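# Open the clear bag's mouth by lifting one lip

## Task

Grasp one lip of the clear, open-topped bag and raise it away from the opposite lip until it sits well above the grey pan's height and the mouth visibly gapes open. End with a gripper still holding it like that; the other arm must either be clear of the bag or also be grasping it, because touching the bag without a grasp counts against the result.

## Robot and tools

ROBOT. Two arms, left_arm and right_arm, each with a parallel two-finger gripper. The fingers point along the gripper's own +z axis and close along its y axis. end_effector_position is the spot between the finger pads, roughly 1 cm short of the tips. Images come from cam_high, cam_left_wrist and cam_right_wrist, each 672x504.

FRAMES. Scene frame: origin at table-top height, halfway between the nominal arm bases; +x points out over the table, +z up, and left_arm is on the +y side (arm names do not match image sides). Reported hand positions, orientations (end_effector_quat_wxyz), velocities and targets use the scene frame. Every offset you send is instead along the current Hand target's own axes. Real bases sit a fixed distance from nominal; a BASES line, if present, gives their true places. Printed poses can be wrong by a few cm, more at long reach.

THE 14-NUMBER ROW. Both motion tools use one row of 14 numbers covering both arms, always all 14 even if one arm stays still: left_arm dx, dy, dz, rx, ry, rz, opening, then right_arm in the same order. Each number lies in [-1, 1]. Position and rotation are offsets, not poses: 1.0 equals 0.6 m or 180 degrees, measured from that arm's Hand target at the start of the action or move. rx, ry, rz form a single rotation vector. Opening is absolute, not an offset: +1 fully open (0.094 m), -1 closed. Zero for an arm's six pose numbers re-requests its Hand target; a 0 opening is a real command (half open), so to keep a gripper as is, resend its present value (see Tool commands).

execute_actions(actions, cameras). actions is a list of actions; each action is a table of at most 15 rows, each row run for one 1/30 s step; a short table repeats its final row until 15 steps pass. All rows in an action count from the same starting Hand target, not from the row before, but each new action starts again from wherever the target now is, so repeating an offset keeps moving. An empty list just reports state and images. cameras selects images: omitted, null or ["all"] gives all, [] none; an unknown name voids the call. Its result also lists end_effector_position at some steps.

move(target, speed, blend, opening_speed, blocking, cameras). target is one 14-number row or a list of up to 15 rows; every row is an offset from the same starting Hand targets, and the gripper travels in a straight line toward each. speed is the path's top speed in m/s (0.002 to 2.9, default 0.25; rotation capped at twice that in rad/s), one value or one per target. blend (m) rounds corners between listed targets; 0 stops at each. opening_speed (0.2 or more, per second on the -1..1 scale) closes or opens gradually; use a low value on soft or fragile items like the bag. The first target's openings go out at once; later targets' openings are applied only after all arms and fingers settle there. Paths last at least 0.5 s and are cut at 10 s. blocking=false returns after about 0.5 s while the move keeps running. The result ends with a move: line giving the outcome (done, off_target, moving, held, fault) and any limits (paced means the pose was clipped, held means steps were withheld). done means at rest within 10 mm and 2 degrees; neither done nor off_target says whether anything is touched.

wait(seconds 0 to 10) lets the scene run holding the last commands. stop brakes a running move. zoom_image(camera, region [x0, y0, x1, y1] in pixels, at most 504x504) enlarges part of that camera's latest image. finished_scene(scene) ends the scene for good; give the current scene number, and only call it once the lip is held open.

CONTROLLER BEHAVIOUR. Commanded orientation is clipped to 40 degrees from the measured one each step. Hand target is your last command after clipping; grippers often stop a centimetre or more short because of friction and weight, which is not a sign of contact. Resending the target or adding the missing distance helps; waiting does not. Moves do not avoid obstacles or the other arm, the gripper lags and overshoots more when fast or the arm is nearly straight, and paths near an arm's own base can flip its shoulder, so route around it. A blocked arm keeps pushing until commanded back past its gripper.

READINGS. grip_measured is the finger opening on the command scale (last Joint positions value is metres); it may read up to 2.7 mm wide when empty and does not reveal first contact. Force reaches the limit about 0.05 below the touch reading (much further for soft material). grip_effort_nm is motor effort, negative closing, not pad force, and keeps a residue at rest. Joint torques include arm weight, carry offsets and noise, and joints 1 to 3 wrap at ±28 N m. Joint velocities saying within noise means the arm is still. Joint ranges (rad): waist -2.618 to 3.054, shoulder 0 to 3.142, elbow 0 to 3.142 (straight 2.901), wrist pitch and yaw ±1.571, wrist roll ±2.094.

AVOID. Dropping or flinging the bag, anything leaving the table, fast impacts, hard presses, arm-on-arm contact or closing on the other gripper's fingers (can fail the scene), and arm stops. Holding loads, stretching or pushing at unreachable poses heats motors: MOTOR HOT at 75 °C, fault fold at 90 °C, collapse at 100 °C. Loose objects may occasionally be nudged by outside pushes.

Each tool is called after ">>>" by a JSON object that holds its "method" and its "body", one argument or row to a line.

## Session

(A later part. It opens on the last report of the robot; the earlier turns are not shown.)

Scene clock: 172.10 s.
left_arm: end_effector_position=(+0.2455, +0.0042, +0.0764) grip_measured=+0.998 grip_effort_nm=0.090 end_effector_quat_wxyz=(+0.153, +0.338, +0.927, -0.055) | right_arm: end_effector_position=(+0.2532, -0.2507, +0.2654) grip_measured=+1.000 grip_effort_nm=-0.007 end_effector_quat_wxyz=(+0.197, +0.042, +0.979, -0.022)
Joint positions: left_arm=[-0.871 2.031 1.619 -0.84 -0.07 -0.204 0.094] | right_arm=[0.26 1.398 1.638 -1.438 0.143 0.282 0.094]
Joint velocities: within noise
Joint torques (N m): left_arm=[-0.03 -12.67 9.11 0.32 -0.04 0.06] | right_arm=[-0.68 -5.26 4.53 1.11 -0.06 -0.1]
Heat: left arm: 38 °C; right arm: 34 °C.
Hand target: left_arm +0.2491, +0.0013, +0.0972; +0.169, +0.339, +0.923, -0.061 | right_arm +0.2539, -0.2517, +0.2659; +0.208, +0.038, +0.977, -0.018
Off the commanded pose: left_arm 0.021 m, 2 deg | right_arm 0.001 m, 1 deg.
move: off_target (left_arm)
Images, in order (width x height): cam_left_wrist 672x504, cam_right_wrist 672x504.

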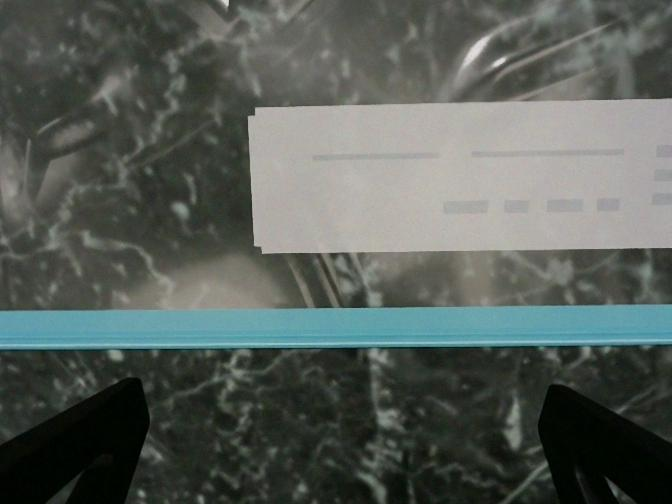

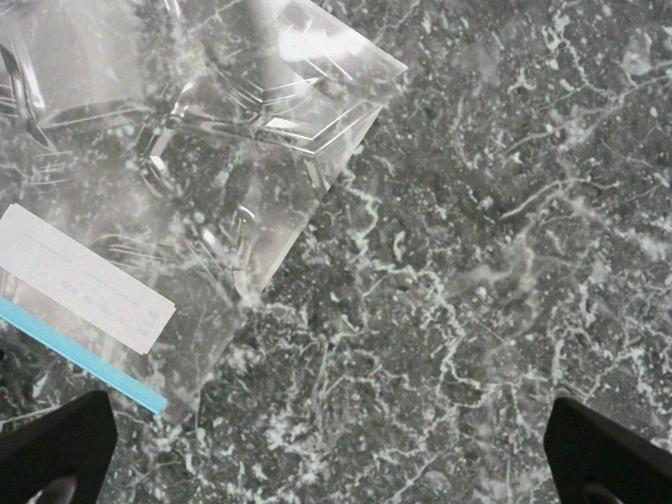

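>>> {"method": "move", "body": {
  "target": [0.18,0,-0.1,0,-0.278,0,1,0,0,0,0,0,0,1],
  "cameras": ["cam_left_wrist","cam_high"]
}}

Scene clock: 180.43 s.
left_arm: end_effector_position=(+0.1540, +0.0806, +0.1081) grip_measured=+0.998 grip_effort_nm=0.090 end_effector_quat_wxyz=(+0.525, +0.295, +0.775, -0.190) | right_arm: end_effector_position=(+0.2532, -0.2507, +0.2654) grip_measured=+1.000 grip_effort_nm=-0.012 end_effector_quat_wxyz=(+0.197, +0.042, +0.979, -0.022)
Joint positions: left_arm=[-1.12 1.247 0.295 0.529 -0.418 -0.164 0.094] | right_arm=[0.26 1.398 1.638 -1.438 0.143 0.282 0.094]
Joint velocities: within noise
Joint torques (N m): left_arm=[-0.39 -2.65 4.48 2.48 -0.2 0.11] | right_arm=[-0.68 -5.26 4.53 1.11 -0.06 -0.1]
Heat: left arm: 38 °C; right arm: 34 °C.
Hand target: left_arm +0.1558, +0.0802, +0.1152; +0.544, +0.282, +0.765, -0.198 | right_arm +0.2539, -0.2517, +0.2659; +0.208, +0.038, +0.977, -0.018
Off the commanded pose: left_arm 0.007 m, 3 deg | right_arm 0.001 m, 1 deg.
move: off_target (left_arm)
Images, in order (width x height): cam_high 672x504, cam_left_wrist 672x504.

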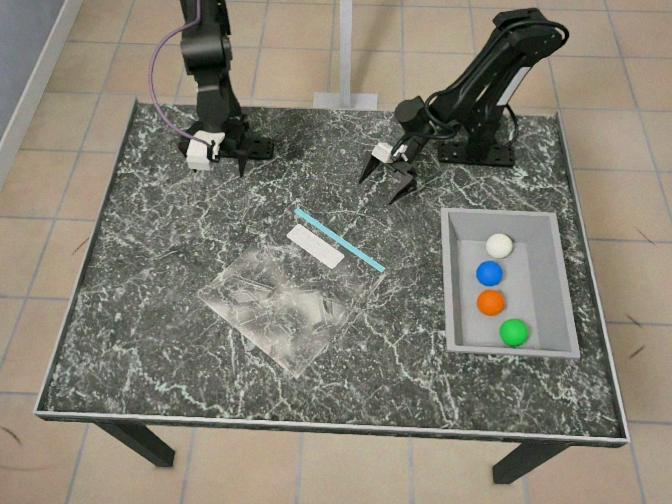

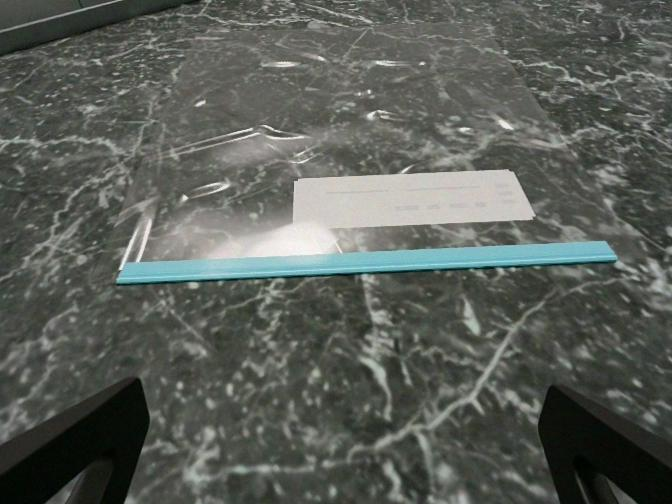

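>>> {"method": "zoom_image", "body": {
  "camera": "cam_left_wrist",
  "region": [100, 160, 360, 320]
}}

>>> {"method": "zoom_image", "body": {
  "camera": "cam_left_wrist",
  "region": [380, 160, 640, 320]
}}

>>> {"method": "zoom_image", "body": {
  "camera": "cam_left_wrist",
  "region": [100, 20, 600, 200]
}}

Scaled by 1.938 from the camera's 672x504 image, which has a finer 960x720 frame.

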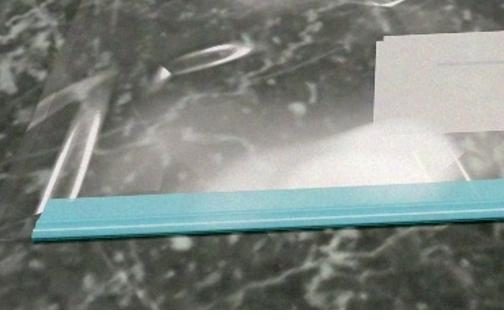

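Scaled by 1.938 from the camera's 672x504 image, which has a finer 960x720 frame.

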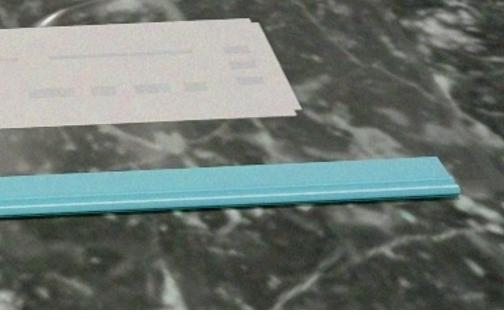

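Scaled by 1.008 from the camera's 672x504 image, which has a finer 960x720 frame.

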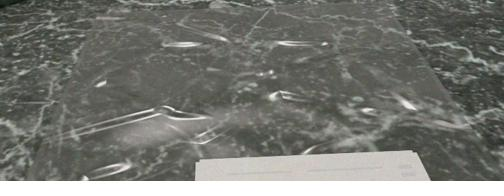

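>>> {"method": "move", "body": {
  "target": [0,0,0,0,0,0,1,0.0955,0.399,0.179,-0.125,0.018,-0.296,1]
}}

Scene clock: 207.07 s.
left_arm: end_effector_position=(+0.1540, +0.0804, +0.1084) grip_measured=+0.998 grip_effort_nm=0.090 end_effector_quat_wxyz=(+0.526, +0.295, +0.775, -0.190) | right_arm: end_effector_position=(+0.2554, -0.0288, +0.1320) grip_measured=+1.000 grip_effort_nm=-0.007 end_effector_quat_wxyz=(+0.134, -0.432, +0.890, +0.062)
Joint positions: left_arm=[-1.12 1.247 0.295 0.53 -0.418 -0.164 0.094] | right_arm=[0.748 1.747 1.472 -1.004 -0.05 -0.186 0.094]
Joint velocities: within noise
Joint torques (N m): left_arm=[-0.42 -2.63 4.42 2.48 -0.21 0.1] | right_arm=[0.06 -5.85 10.11 0.96 -0.24 -0.1]
Heat: left arm: 41 °C; right arm: 34 °C.
Hand target: left_arm +0.1558, +0.0802, +0.1152; +0.544, +0.282, +0.765, -0.198 | right_arm +0.2648, -0.0147, +0.1400; +0.155, -0.441, +0.881, +0.077
Off the commanded pose: left_arm 0.007 m, 3 deg | right_arm 0.019 m, 3 deg.
move: off_target (left_arm, right_arm)

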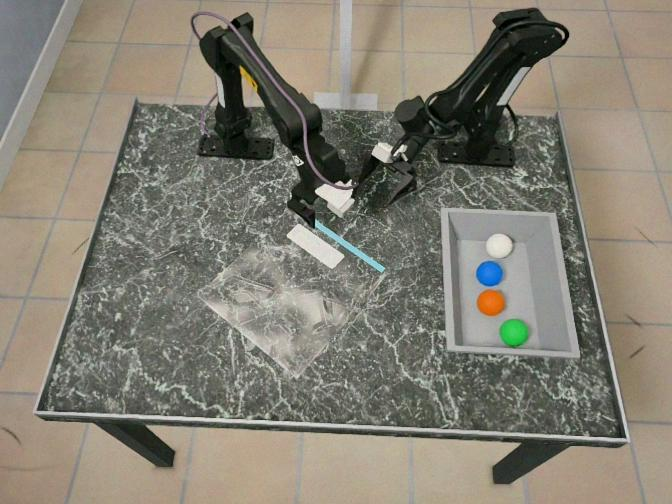

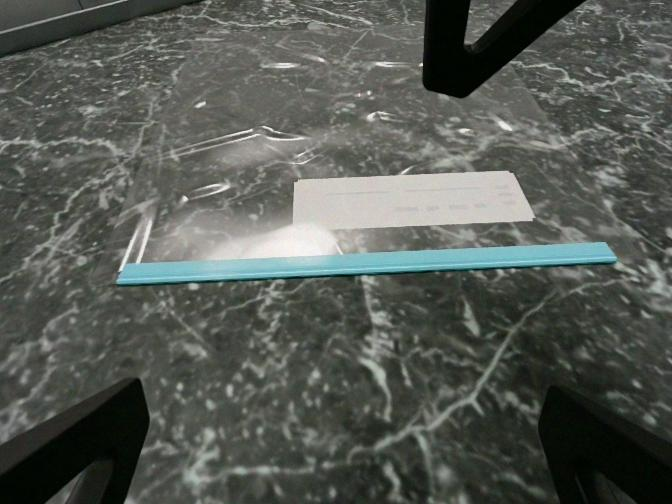

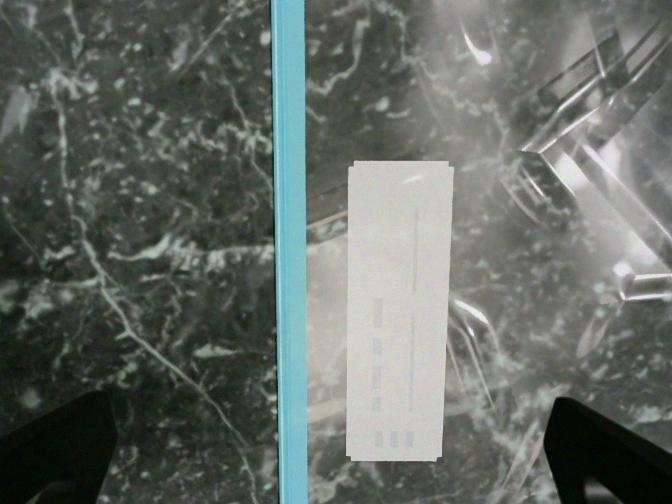

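>>> {"method": "move", "body": {
  "target": [0,0,0,0,0,0,1,-0.054,0,0.144,0,0,0,0.06]
}}

Scene clock: 216.00 s.
left_arm: end_effector_position=(+0.1541, +0.0803, +0.1087) grip_measured=+0.998 grip_effort_nm=0.090 end_effector_quat_wxyz=(+0.526, +0.294, +0.775, -0.190) | right_arm: end_effector_position=(+0.2910, +0.0193, +0.0646) grip_measured=+0.062 grip_effort_nm=-0.129 end_effector_quat_wxyz=(+0.135, -0.445, +0.883, +0.064)
Joint positions: left_arm=[-1.12 1.247 0.295 0.532 -0.418 -0.164 0.094] | right_arm=[0.778 2.001 1.535 -0.807 -0.05 -0.186 0.05]
Joint velocities: within noise
Joint torques (N m): left_arm=[-0.4 -2.59 4.42 2.47 -0.2 0.1] | right_arm=[0.23 -7.47 9.84 0.97 -0.13 0.09]
Heat: left arm: 42 °C; right arm: 35 °C.
Hand target: left_arm +0.1558, +0.0802, +0.1152; +0.544, +0.282, +0.765, -0.198 | right_arm +0.3007, +0.0331, +0.0697; +0.154, -0.440, +0.881, +0.077
Off the commanded pose: left_arm 0.007 m, 3 deg | right_arm 0.018 m, 3 deg.
move: off_target (left_arm, right_arm)

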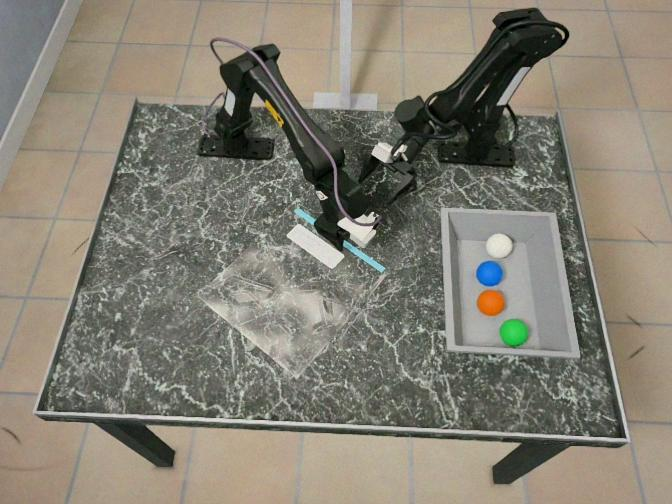

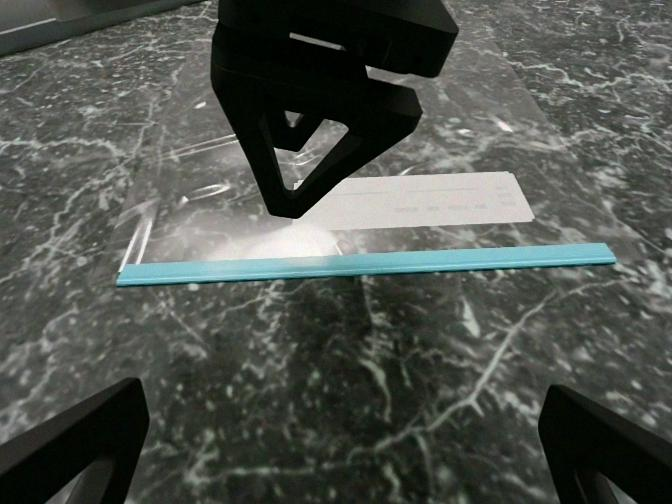

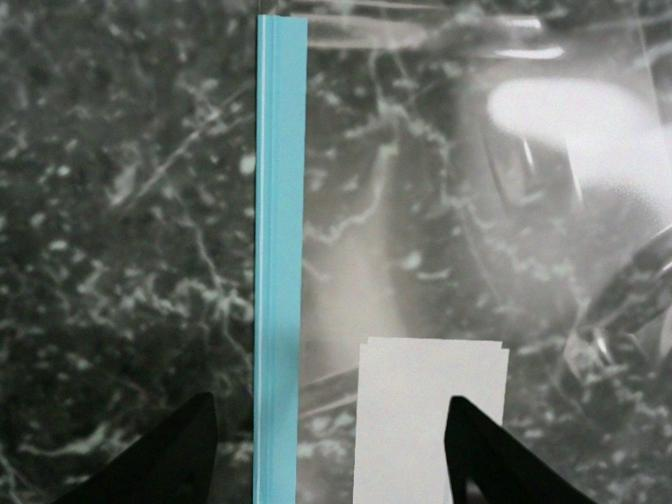

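>>> {"method": "move", "body": {
  "target": [0,0,0,0,0,0,1,0.017,-0.02,0.045,0,0,0,0.06],
  "speed": 0.08
}}

>>> {"method": "zoom_image", "body": {
  "camera": "cam_left_wrist",
  "region": [150, 120, 450, 340]
}}

Scene clock: 225.57 s.
left_arm: end_effector_position=(+0.1541, +0.0803, +0.1087) grip_measured=+0.998 grip_effort_nm=0.085 end_effector_quat_wxyz=(+0.526, +0.294, +0.775, -0.190) | right_arm: end_effector_position=(+0.3130, +0.0259, +0.0585) grip_measured=+0.062 grip_effort_nm=-0.129 end_effector_quat_wxyz=(+0.166, -0.433, +0.883, +0.071)
Joint positions: left_arm=[-1.12 1.247 0.295 0.532 -0.418 -0.164 0.094] | right_arm=[0.756 2.032 1.535 -0.712 -0.05 -0.183 0.05]
Joint velocities: within noise
Joint torques (N m): left_arm=[-0.4 -2.58 4.44 2.46 -0.2 0.11] | right_arm=[-0.5 -7.38 4.77 1.11 -0.23 -0.1]
Heat: left arm: 43 °C; right arm: 35 °C.
Hand target: left_arm +0.1558, +0.0802, +0.1152; +0.544, +0.282, +0.765, -0.198 | right_arm +0.3100, +0.0256, +0.0408; +0.154, -0.441, +0.881, +0.077
Off the commanded pose: left_arm 0.007 m, 3 deg | right_arm 0.018 m, 2 deg.
move: off_target (left_arm, right_arm)

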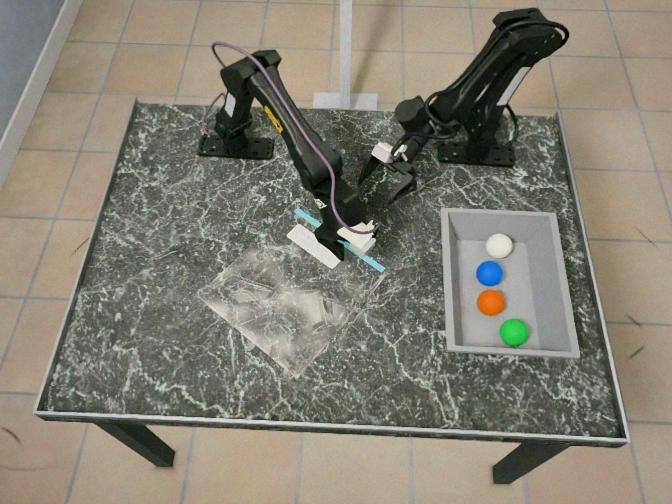

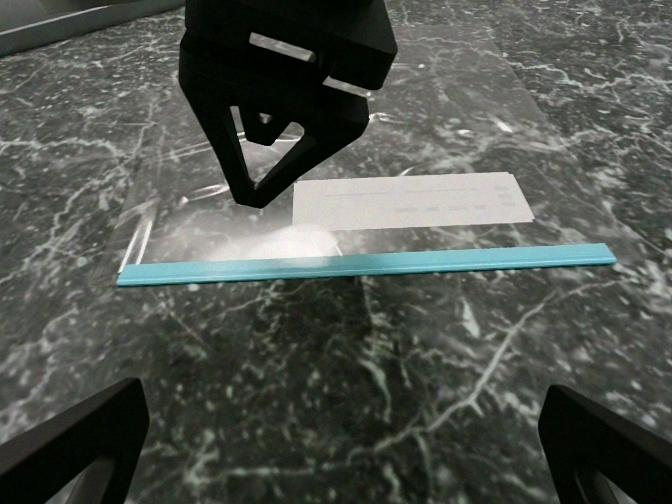

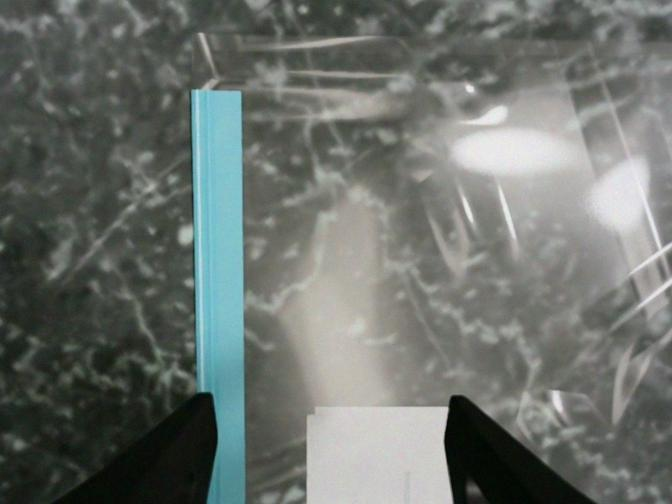

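Scaled by 1.680 from the camera's 672x504 image, which has a finer 960x720 frame.

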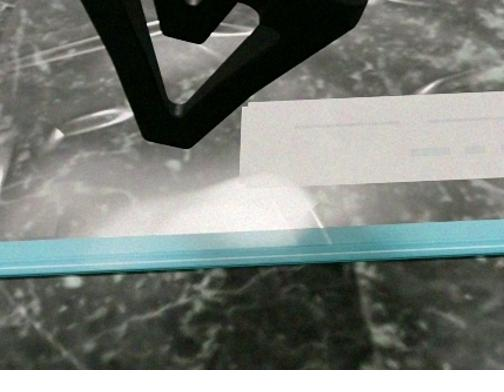

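>>> {"method": "move", "body": {
  "target": [0,0,0,0,0,0,1,0.056,0,0.033,0,0,0,0.06],
  "speed": 0.08
}}

>>> {"method": "zoom_image", "body": {
  "camera": "cam_left_wrist",
  "region": [150, 120, 450, 340]
}}

Scene clock: 232.37 s.
left_arm: end_effector_position=(+0.1542, +0.0802, +0.1090) grip_measured=+0.998 grip_effort_nm=0.090 end_effector_quat_wxyz=(+0.527, +0.294, +0.774, -0.190) | right_arm: end_effector_position=(+0.3002, +0.0100, +0.0172) grip_measured=+0.062 grip_effort_nm=-0.125 end_effector_quat_wxyz=(+0.160, -0.434, +0.883, +0.072)
Joint positions: left_arm=[-1.12 1.247 0.295 0.533 -0.418 -0.163 0.094] | right_arm=[0.745 2.022 1.35 -0.55 -0.06 -0.195 0.05]
Joint velocities: within noise
Joint torques (N m): left_arm=[-0.43 -2.63 4.42 2.46 -0.19 0.1] | right_arm=[-0.57 -9.1 4.05 0.95 -0.18 -0.11]
Heat: left arm: 43 °C; right arm: 35 °C.
Hand target: left_arm +0.1558, +0.0802, +0.1152; +0.544, +0.282, +0.765, -0.198 | right_arm +0.2952, +0.0056, +0.0108; +0.154, -0.440, +0.881, +0.077
Off the commanded pose: left_arm 0.006 m, 3 deg | right_arm 0.009 m, 1 deg.
move: off_target (left_arm)

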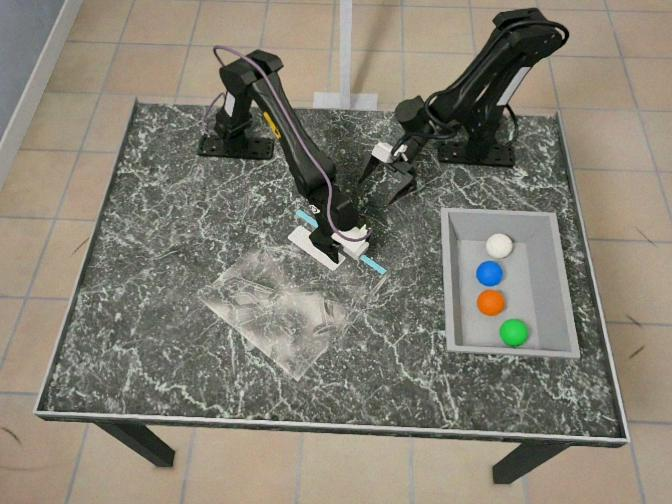

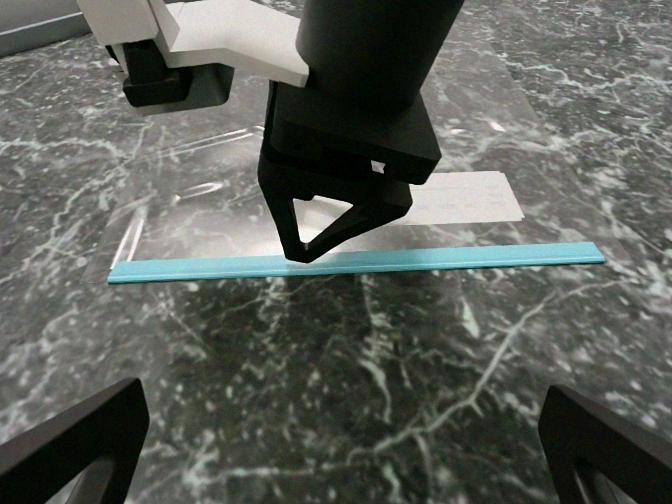

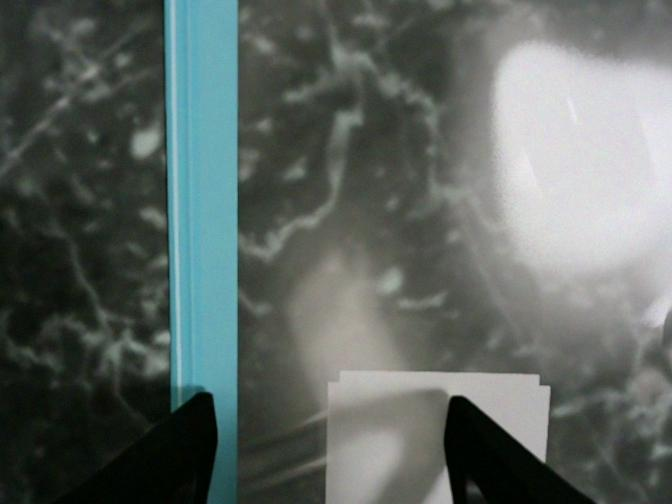

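Scaled by 1.680 from the camera's 672x504 image, which has a finer 960x720 frame.

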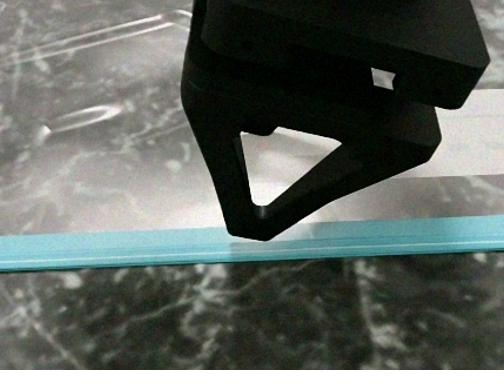

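>>> {"method": "move", "body": {
  "target": [0,0,0,0,0,0,1,0.007,0,0.02,0,0,0,0.06],
  "speed": 0.04
}}

>>> {"method": "zoom_image", "body": {
  "camera": "cam_left_wrist",
  "region": [150, 120, 450, 340]
}}

Scene clock: 236.33 s.
left_arm: end_effector_position=(+0.1542, +0.0802, +0.1090) grip_measured=+0.998 grip_effort_nm=0.085 end_effector_quat_wxyz=(+0.527, +0.294, +0.774, -0.190) | right_arm: end_effector_position=(+0.3045, +0.0162, +0.0168) grip_measured=+0.062 grip_effort_nm=-0.125 end_effector_quat_wxyz=(+0.178, -0.434, +0.879, +0.082)
Joint positions: left_arm=[-1.12 1.247 0.295 0.533 -0.418 -0.163 0.094] | right_arm=[0.745 2.022 1.332 -0.491 -0.07 -0.195 0.05]
Joint velocities: within noise
Joint torques (N m): left_arm=[-0.43 -2.61 4.41 2.46 -0.2 0.11] | right_arm=[-0.57 -7.65 3.67 0.88 -0.16 -0.1]
Heat: left arm: 43 °C; right arm: 34 °C.
Hand target: left_arm +0.1558, +0.0802, +0.1152; +0.544, +0.282, +0.765, -0.198 | right_arm +0.2953, +0.0057, -0.0019; +0.154, -0.440, +0.881, +0.077
Off the commanded pose: left_arm 0.006 m, 3 deg | right_arm 0.023 m, 3 deg.
move: off_target (left_arm, right_arm)

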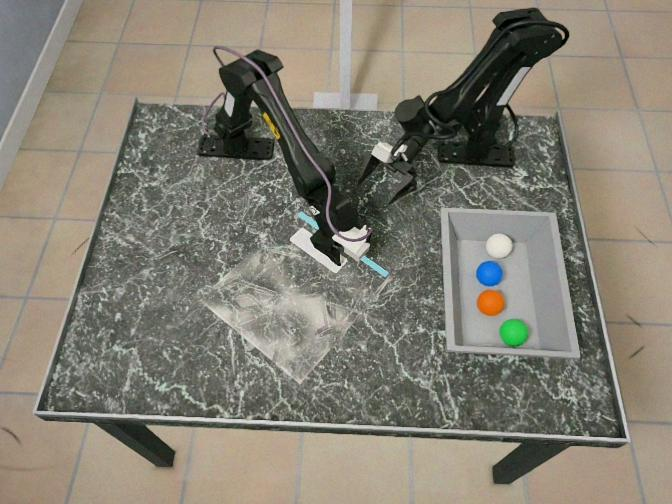

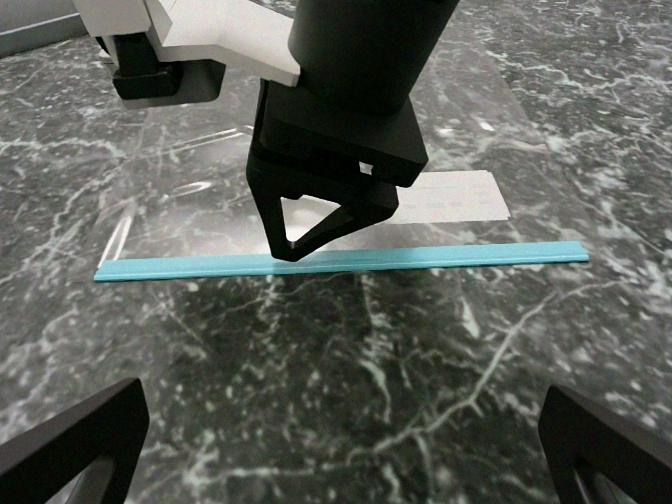

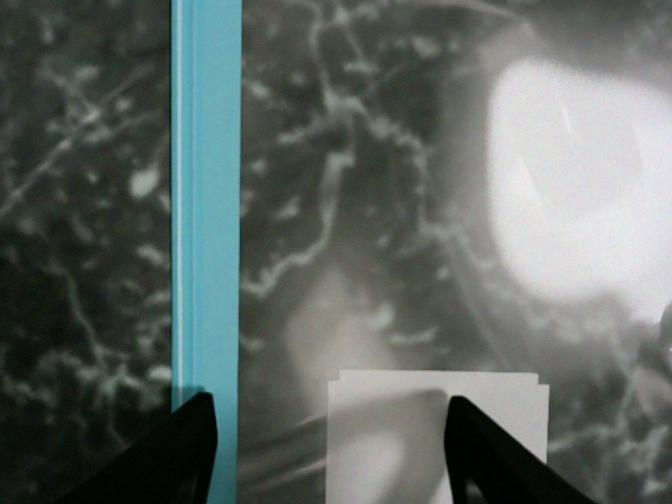

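Scaled by 1.680 from the camera's 672x504 image, which has a finer 960x720 frame.

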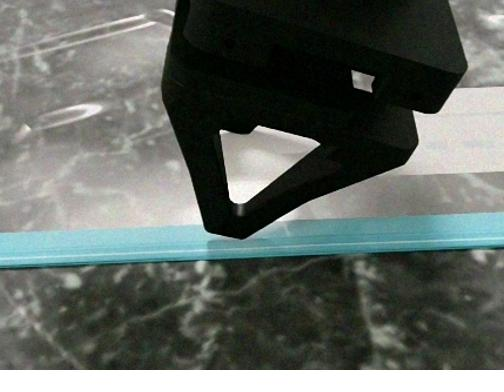

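>>> {"method": "move", "body": {
  "target": [0,0,0,0,0,0,1,0,0,0,0,0,0,-0.5],
  "opening_speed": 0.3
}}

>>> {"method": "zoom_image", "body": {
  "camera": "cam_left_wrist",
  "region": [150, 120, 450, 340]
}}

Scene clock: 240.93 s.
left_arm: end_effector_position=(+0.1542, +0.0802, +0.1090) grip_measured=+0.998 grip_effort_nm=0.085 end_effector_quat_wxyz=(+0.527, +0.294, +0.774, -0.190) | right_arm: end_effector_position=(+0.3054, +0.0166, +0.0171) grip_measured=-0.498 grip_effort_nm=-0.139 end_effector_quat_wxyz=(+0.180, -0.434, +0.879, +0.082)
Joint positions: left_arm=[-1.12 1.247 0.295 0.533 -0.418 -0.163 0.094] | right_arm=[0.745 2.022 1.331 -0.487 -0.069 -0.195 0.024]
Joint velocities: within noise
Joint torques (N m): left_arm=[-0.39 -2.61 4.45 2.45 -0.2 0.11] | right_arm=[-0.58 -7.66 3.71 0.82 -0.15 -0.1]
Heat: left arm: 44 °C; right arm: 34 °C.
Hand target: left_arm +0.1558, +0.0802, +0.1152; +0.544, +0.282, +0.765, -0.198 | right_arm +0.2952, +0.0057, -0.0020; +0.154, -0.441, +0.881, +0.077
Off the commanded pose: left_arm 0.006 m, 3 deg | right_arm 0.024 m, 3 deg.
move: off_target (left_arm, right_arm)

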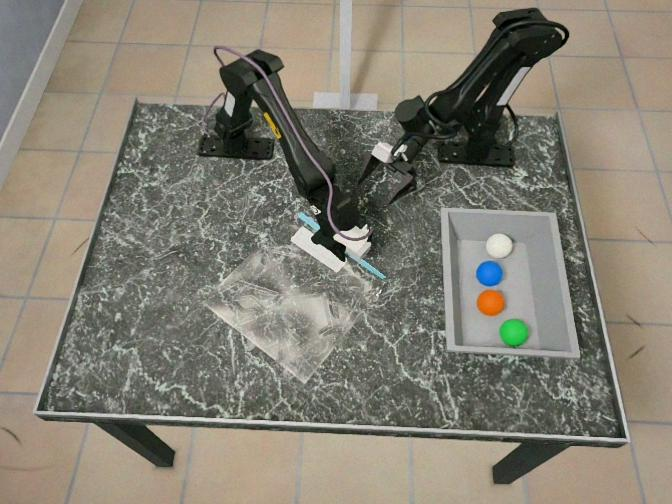

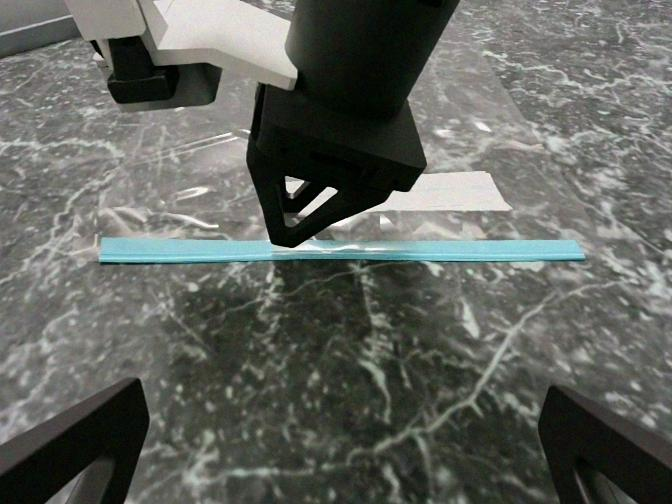

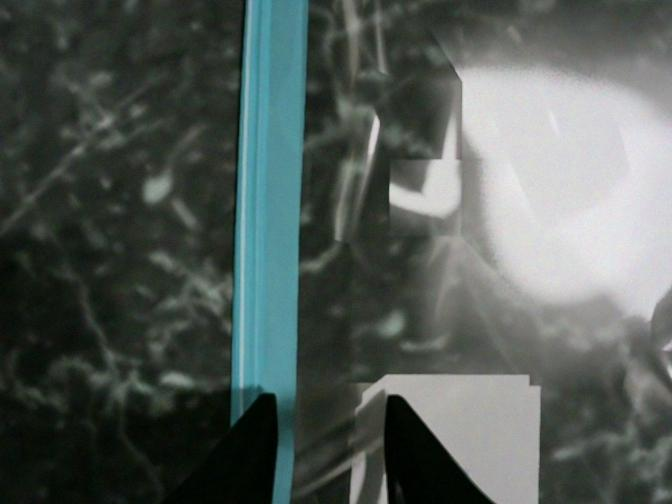

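Scaled by 1.680 from the camera's 672x504 image, which has a finer 960x720 frame.

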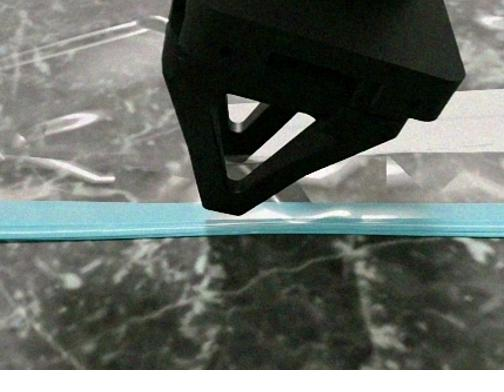

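>>> {"method": "move", "body": {
  "target": [0,0,0,0,0,0,1,0,0,0,0,0,0,-1],
  "opening_speed": 0.3
}}

>>> {"method": "zoom_image", "body": {
  "camera": "cam_left_wrist",
  "region": [150, 120, 450, 340]
}}

Scene clock: 245.63 s.
left_arm: end_effector_position=(+0.1542, +0.0802, +0.1090) grip_measured=+0.998 grip_effort_nm=0.090 end_effector_quat_wxyz=(+0.527, +0.294, +0.774, -0.190) | right_arm: end_effector_position=(+0.3067, +0.0163, +0.0173) grip_measured=-0.990 grip_effort_nm=-0.515 end_effector_quat_wxyz=(+0.182, -0.434, +0.879, +0.079)
Joint positions: left_arm=[-1.12 1.247 0.295 0.533 -0.418 -0.163 0.094] | right_arm=[0.745 2.022 1.331 -0.484 -0.063 -0.197 0]
Joint velocities: within noise
Joint torques (N m): left_arm=[-0.4 -2.58 4.38 2.45 -0.19 0.1] | right_arm=[-0.53 -7.66 3.74 0.8 -0.16 -0.09]
Heat: left arm: 44 °C; right arm: 34 °C.
Hand target: left_arm +0.1558, +0.0802, +0.1152; +0.544, +0.282, +0.765, -0.198 | right_arm +0.2952, +0.0057, -0.0020; +0.154, -0.441, +0.881, +0.077
Off the commanded pose: left_arm 0.006 m, 3 deg | right_arm 0.025 m, 3 deg.
move: off_target (left_arm, right_arm)

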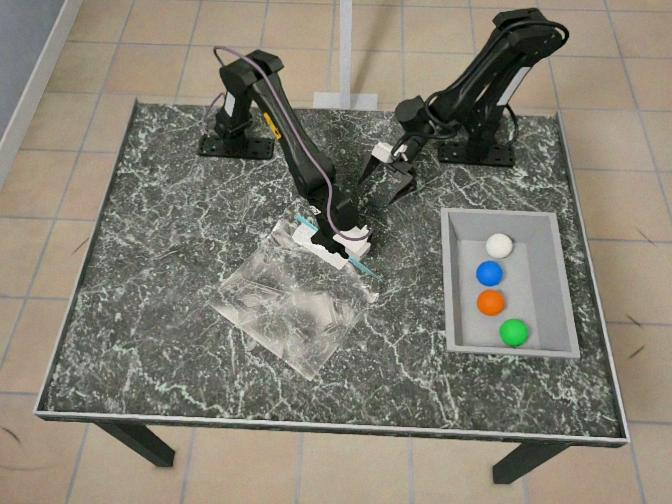

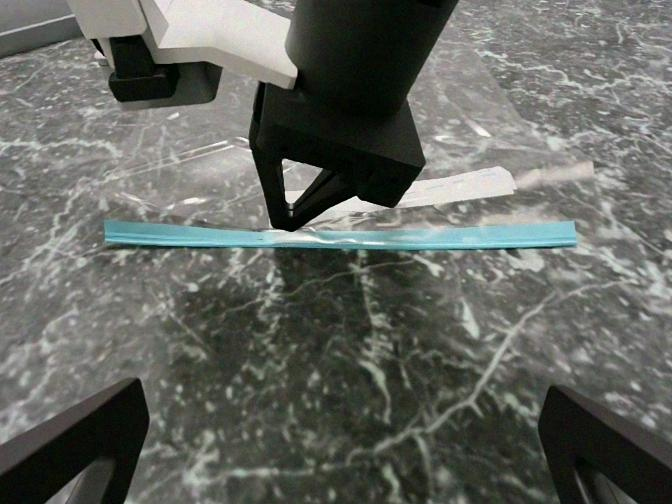

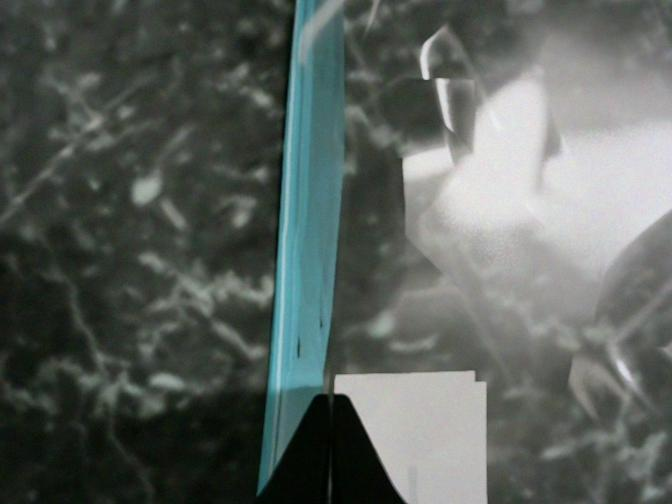

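Scaled by 1.680 from the camera's 672x504 image, which has a finer 960x720 frame.

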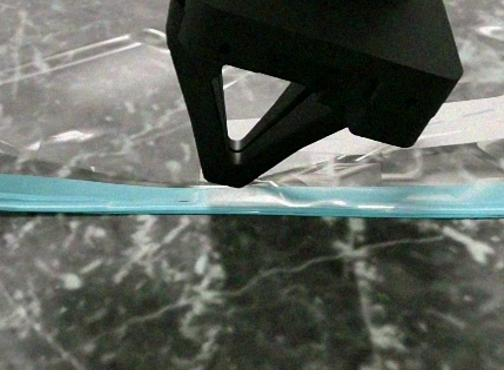

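>>> {"method": "move", "body": {
  "target": [0,0,0,0,0,0,1,-0.046,0,-0.125,0,0,0,-1],
  "speed": 0.06
}}

>>> {"method": "zoom_image", "body": {
  "camera": "cam_left_wrist",
  "region": [90, 60, 590, 300]
}}

Scene clock: 251.97 s.
left_arm: end_effector_position=(+0.1542, +0.0802, +0.1090) grip_measured=+0.998 grip_effort_nm=0.090 end_effector_quat_wxyz=(+0.527, +0.294, +0.774, -0.190) | right_arm: end_effector_position=(+0.2891, +0.0012, +0.0545) grip_measured=-0.990 grip_effort_nm=-0.520 end_effector_quat_wxyz=(+0.133, -0.436, +0.887, +0.067)
Joint positions: left_arm=[-1.12 1.247 0.295 0.533 -0.418 -0.163 0.094] | right_arm=[0.745 1.964 1.442 -0.757 -0.063 -0.197 0]
Joint velocities: within noise
Joint torques (N m): left_arm=[-0.43 -2.62 4.45 2.44 -0.2 0.1] | right_arm=[-0.59 -10.91 9.73 0.46 -0.15 -0.1]
Heat: left arm: 45 °C; right arm: 34 °C.
Hand target: left_arm +0.1558, +0.0802, +0.1152; +0.544, +0.282, +0.765, -0.198 | right_arm +0.2955, +0.0061, +0.0780; +0.154, -0.440, +0.881, +0.077
Off the commanded pose: left_arm 0.006 m, 3 deg | right_arm 0.025 m, 3 deg.
move: off_target (left_arm, right_arm)

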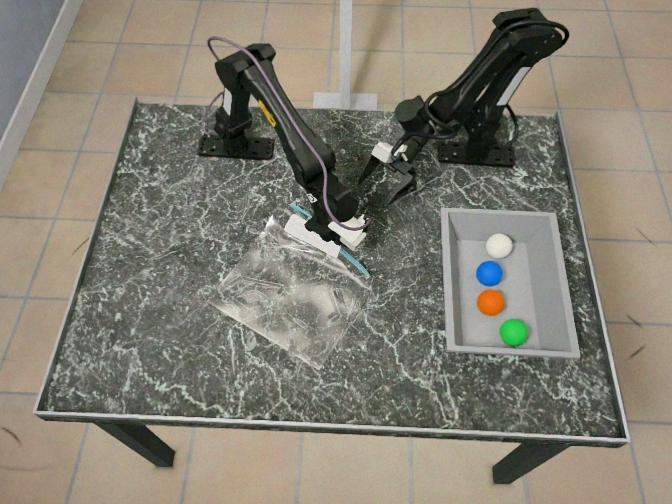

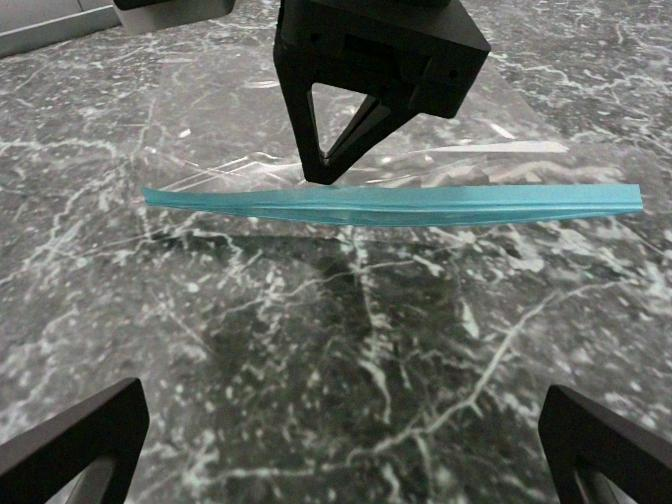

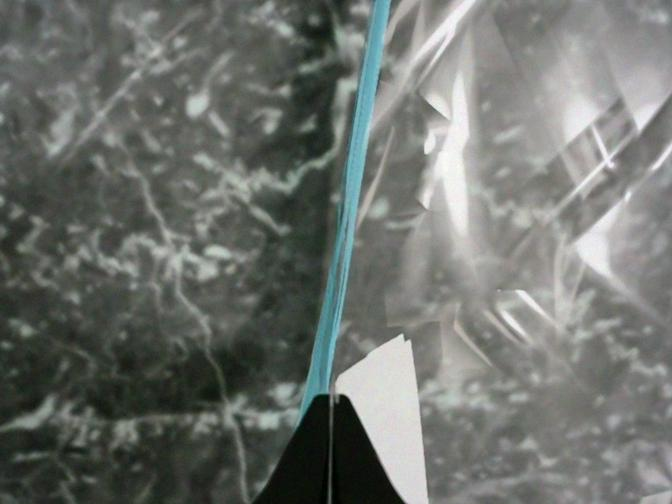

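Scaled by 1.008 from the camera's 672x504 image, which has a finer 960x720 frame.

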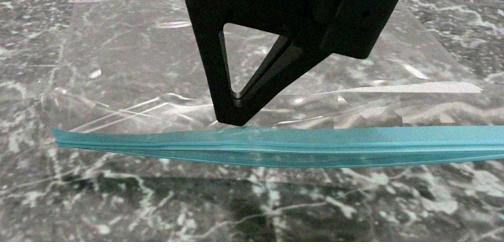

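>>> {"method": "zoom_image", "body": {
  "camera": "cam_left_wrist",
  "region": [130, 150, 400, 260]
}}

>>> {"method": "zoom_image", "body": {
  "camera": "cam_left_wrist",
  "region": [380, 140, 660, 250]
}}

>>> {"method": "zoom_image", "body": {
  "camera": "cam_right_wrist",
  "region": [250, 200, 500, 450]
}}

Scaled by 1.867 from the camera's 672x504 image, which has a finer 960x720 frame.

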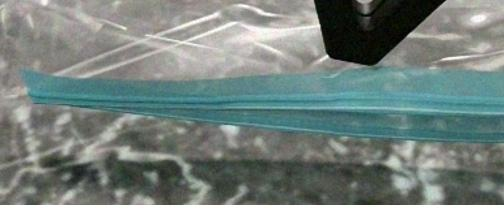

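Scaled by 1.800 from the camera's 672x504 image, which has a finer 960x720 frame.

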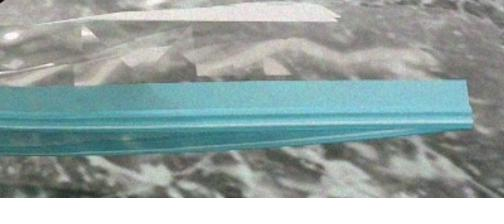

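Scaled by 2.016 from the camera's 672x504 image, which has a finer 960x720 frame.

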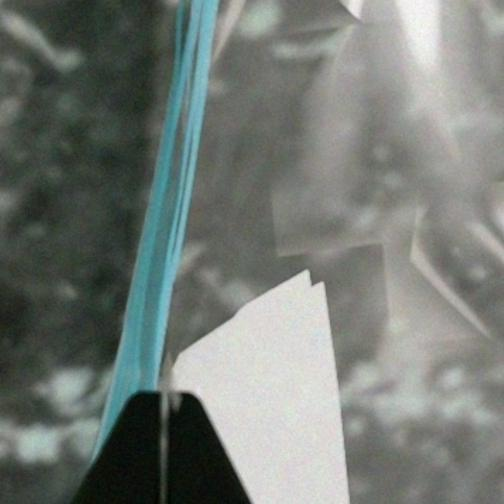

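>>> {"method": "move", "body": {
  "target": [0,0,0,0,0,0,1,-0.046,0,-0.125,0,0,0,-1],
  "speed": 0.06
}}

>>> {"method": "zoom_image", "body": {
  "camera": "cam_left_wrist",
  "region": [90, 40, 590, 280]
}}

Scene clock: 259.63 s.
left_arm: end_effector_position=(+0.1542, +0.0800, +0.1094) grip_measured=+0.998 grip_effort_nm=0.085 end_effector_quat_wxyz=(+0.527, +0.294, +0.774, -0.191) | right_arm: end_effector_position=(+0.2933, +0.0048, +0.1343) grip_measured=-0.990 grip_effort_nm=-0.515 end_effector_quat_wxyz=(+0.133, -0.436, +0.887, +0.067)
Joint positions: left_arm=[-1.12 1.247 0.295 0.535 -0.418 -0.163 0.094] | right_arm=[0.745 1.946 1.736 -1.068 -0.063 -0.197 0]
Joint velocities: within noise
Joint torques (N m): left_arm=[-0.39 -2.55 4.44 2.45 -0.19 0.1] | right_arm=[-0.44 -10.78 10.04 0.48 -0.15 -0.09]
Heat: left arm: 45 °C; right arm: 36 °C.
Hand target: left_arm +0.1558, +0.0802, +0.1152; +0.544, +0.282, +0.765, -0.198 | right_arm +0.2958, +0.0065, +0.1579; +0.154, -0.440, +0.881, +0.077
Off the commanded pose: left_arm 0.006 m, 3 deg | right_arm 0.024 m, 3 deg.
move: off_target (left_arm, right_arm)

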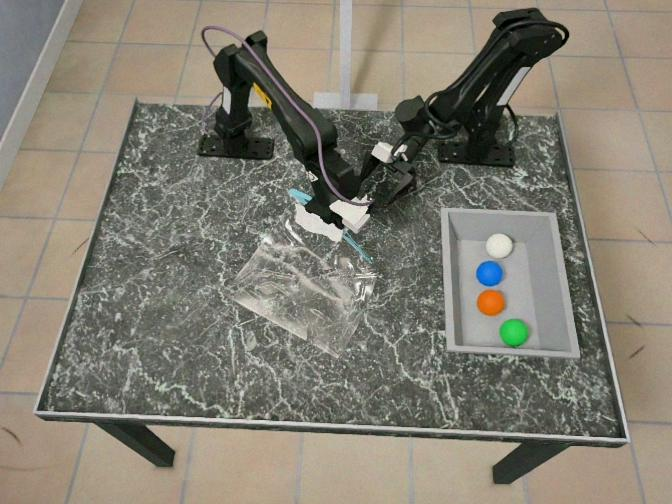

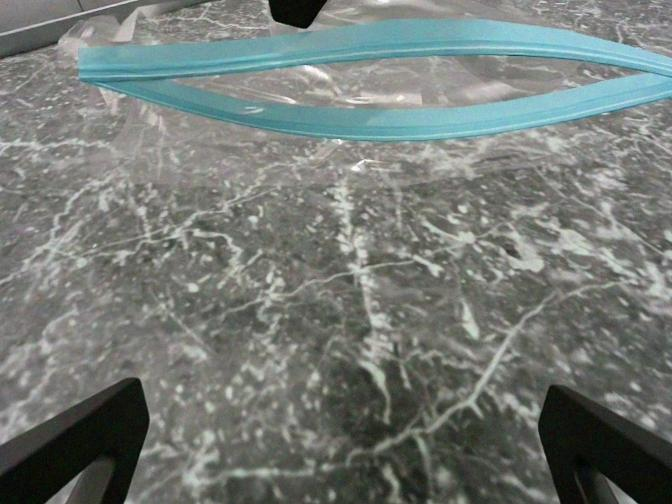

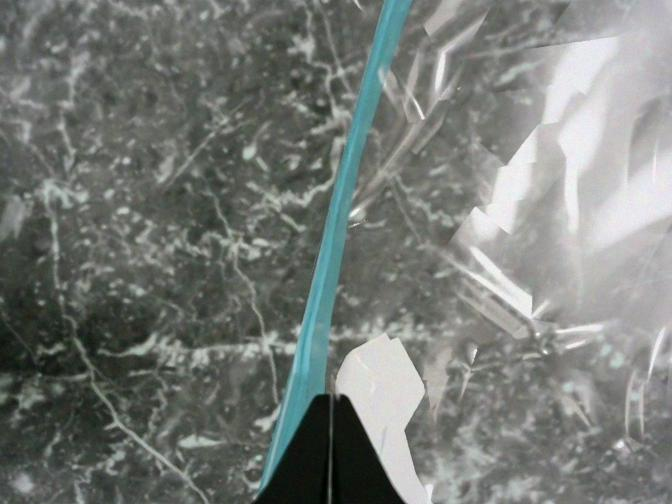

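Scaled by 1.008 from the camera's 672x504 image, which has a finer 960x720 frame.

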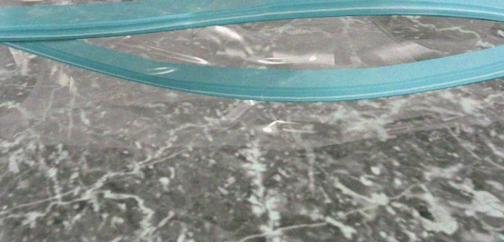

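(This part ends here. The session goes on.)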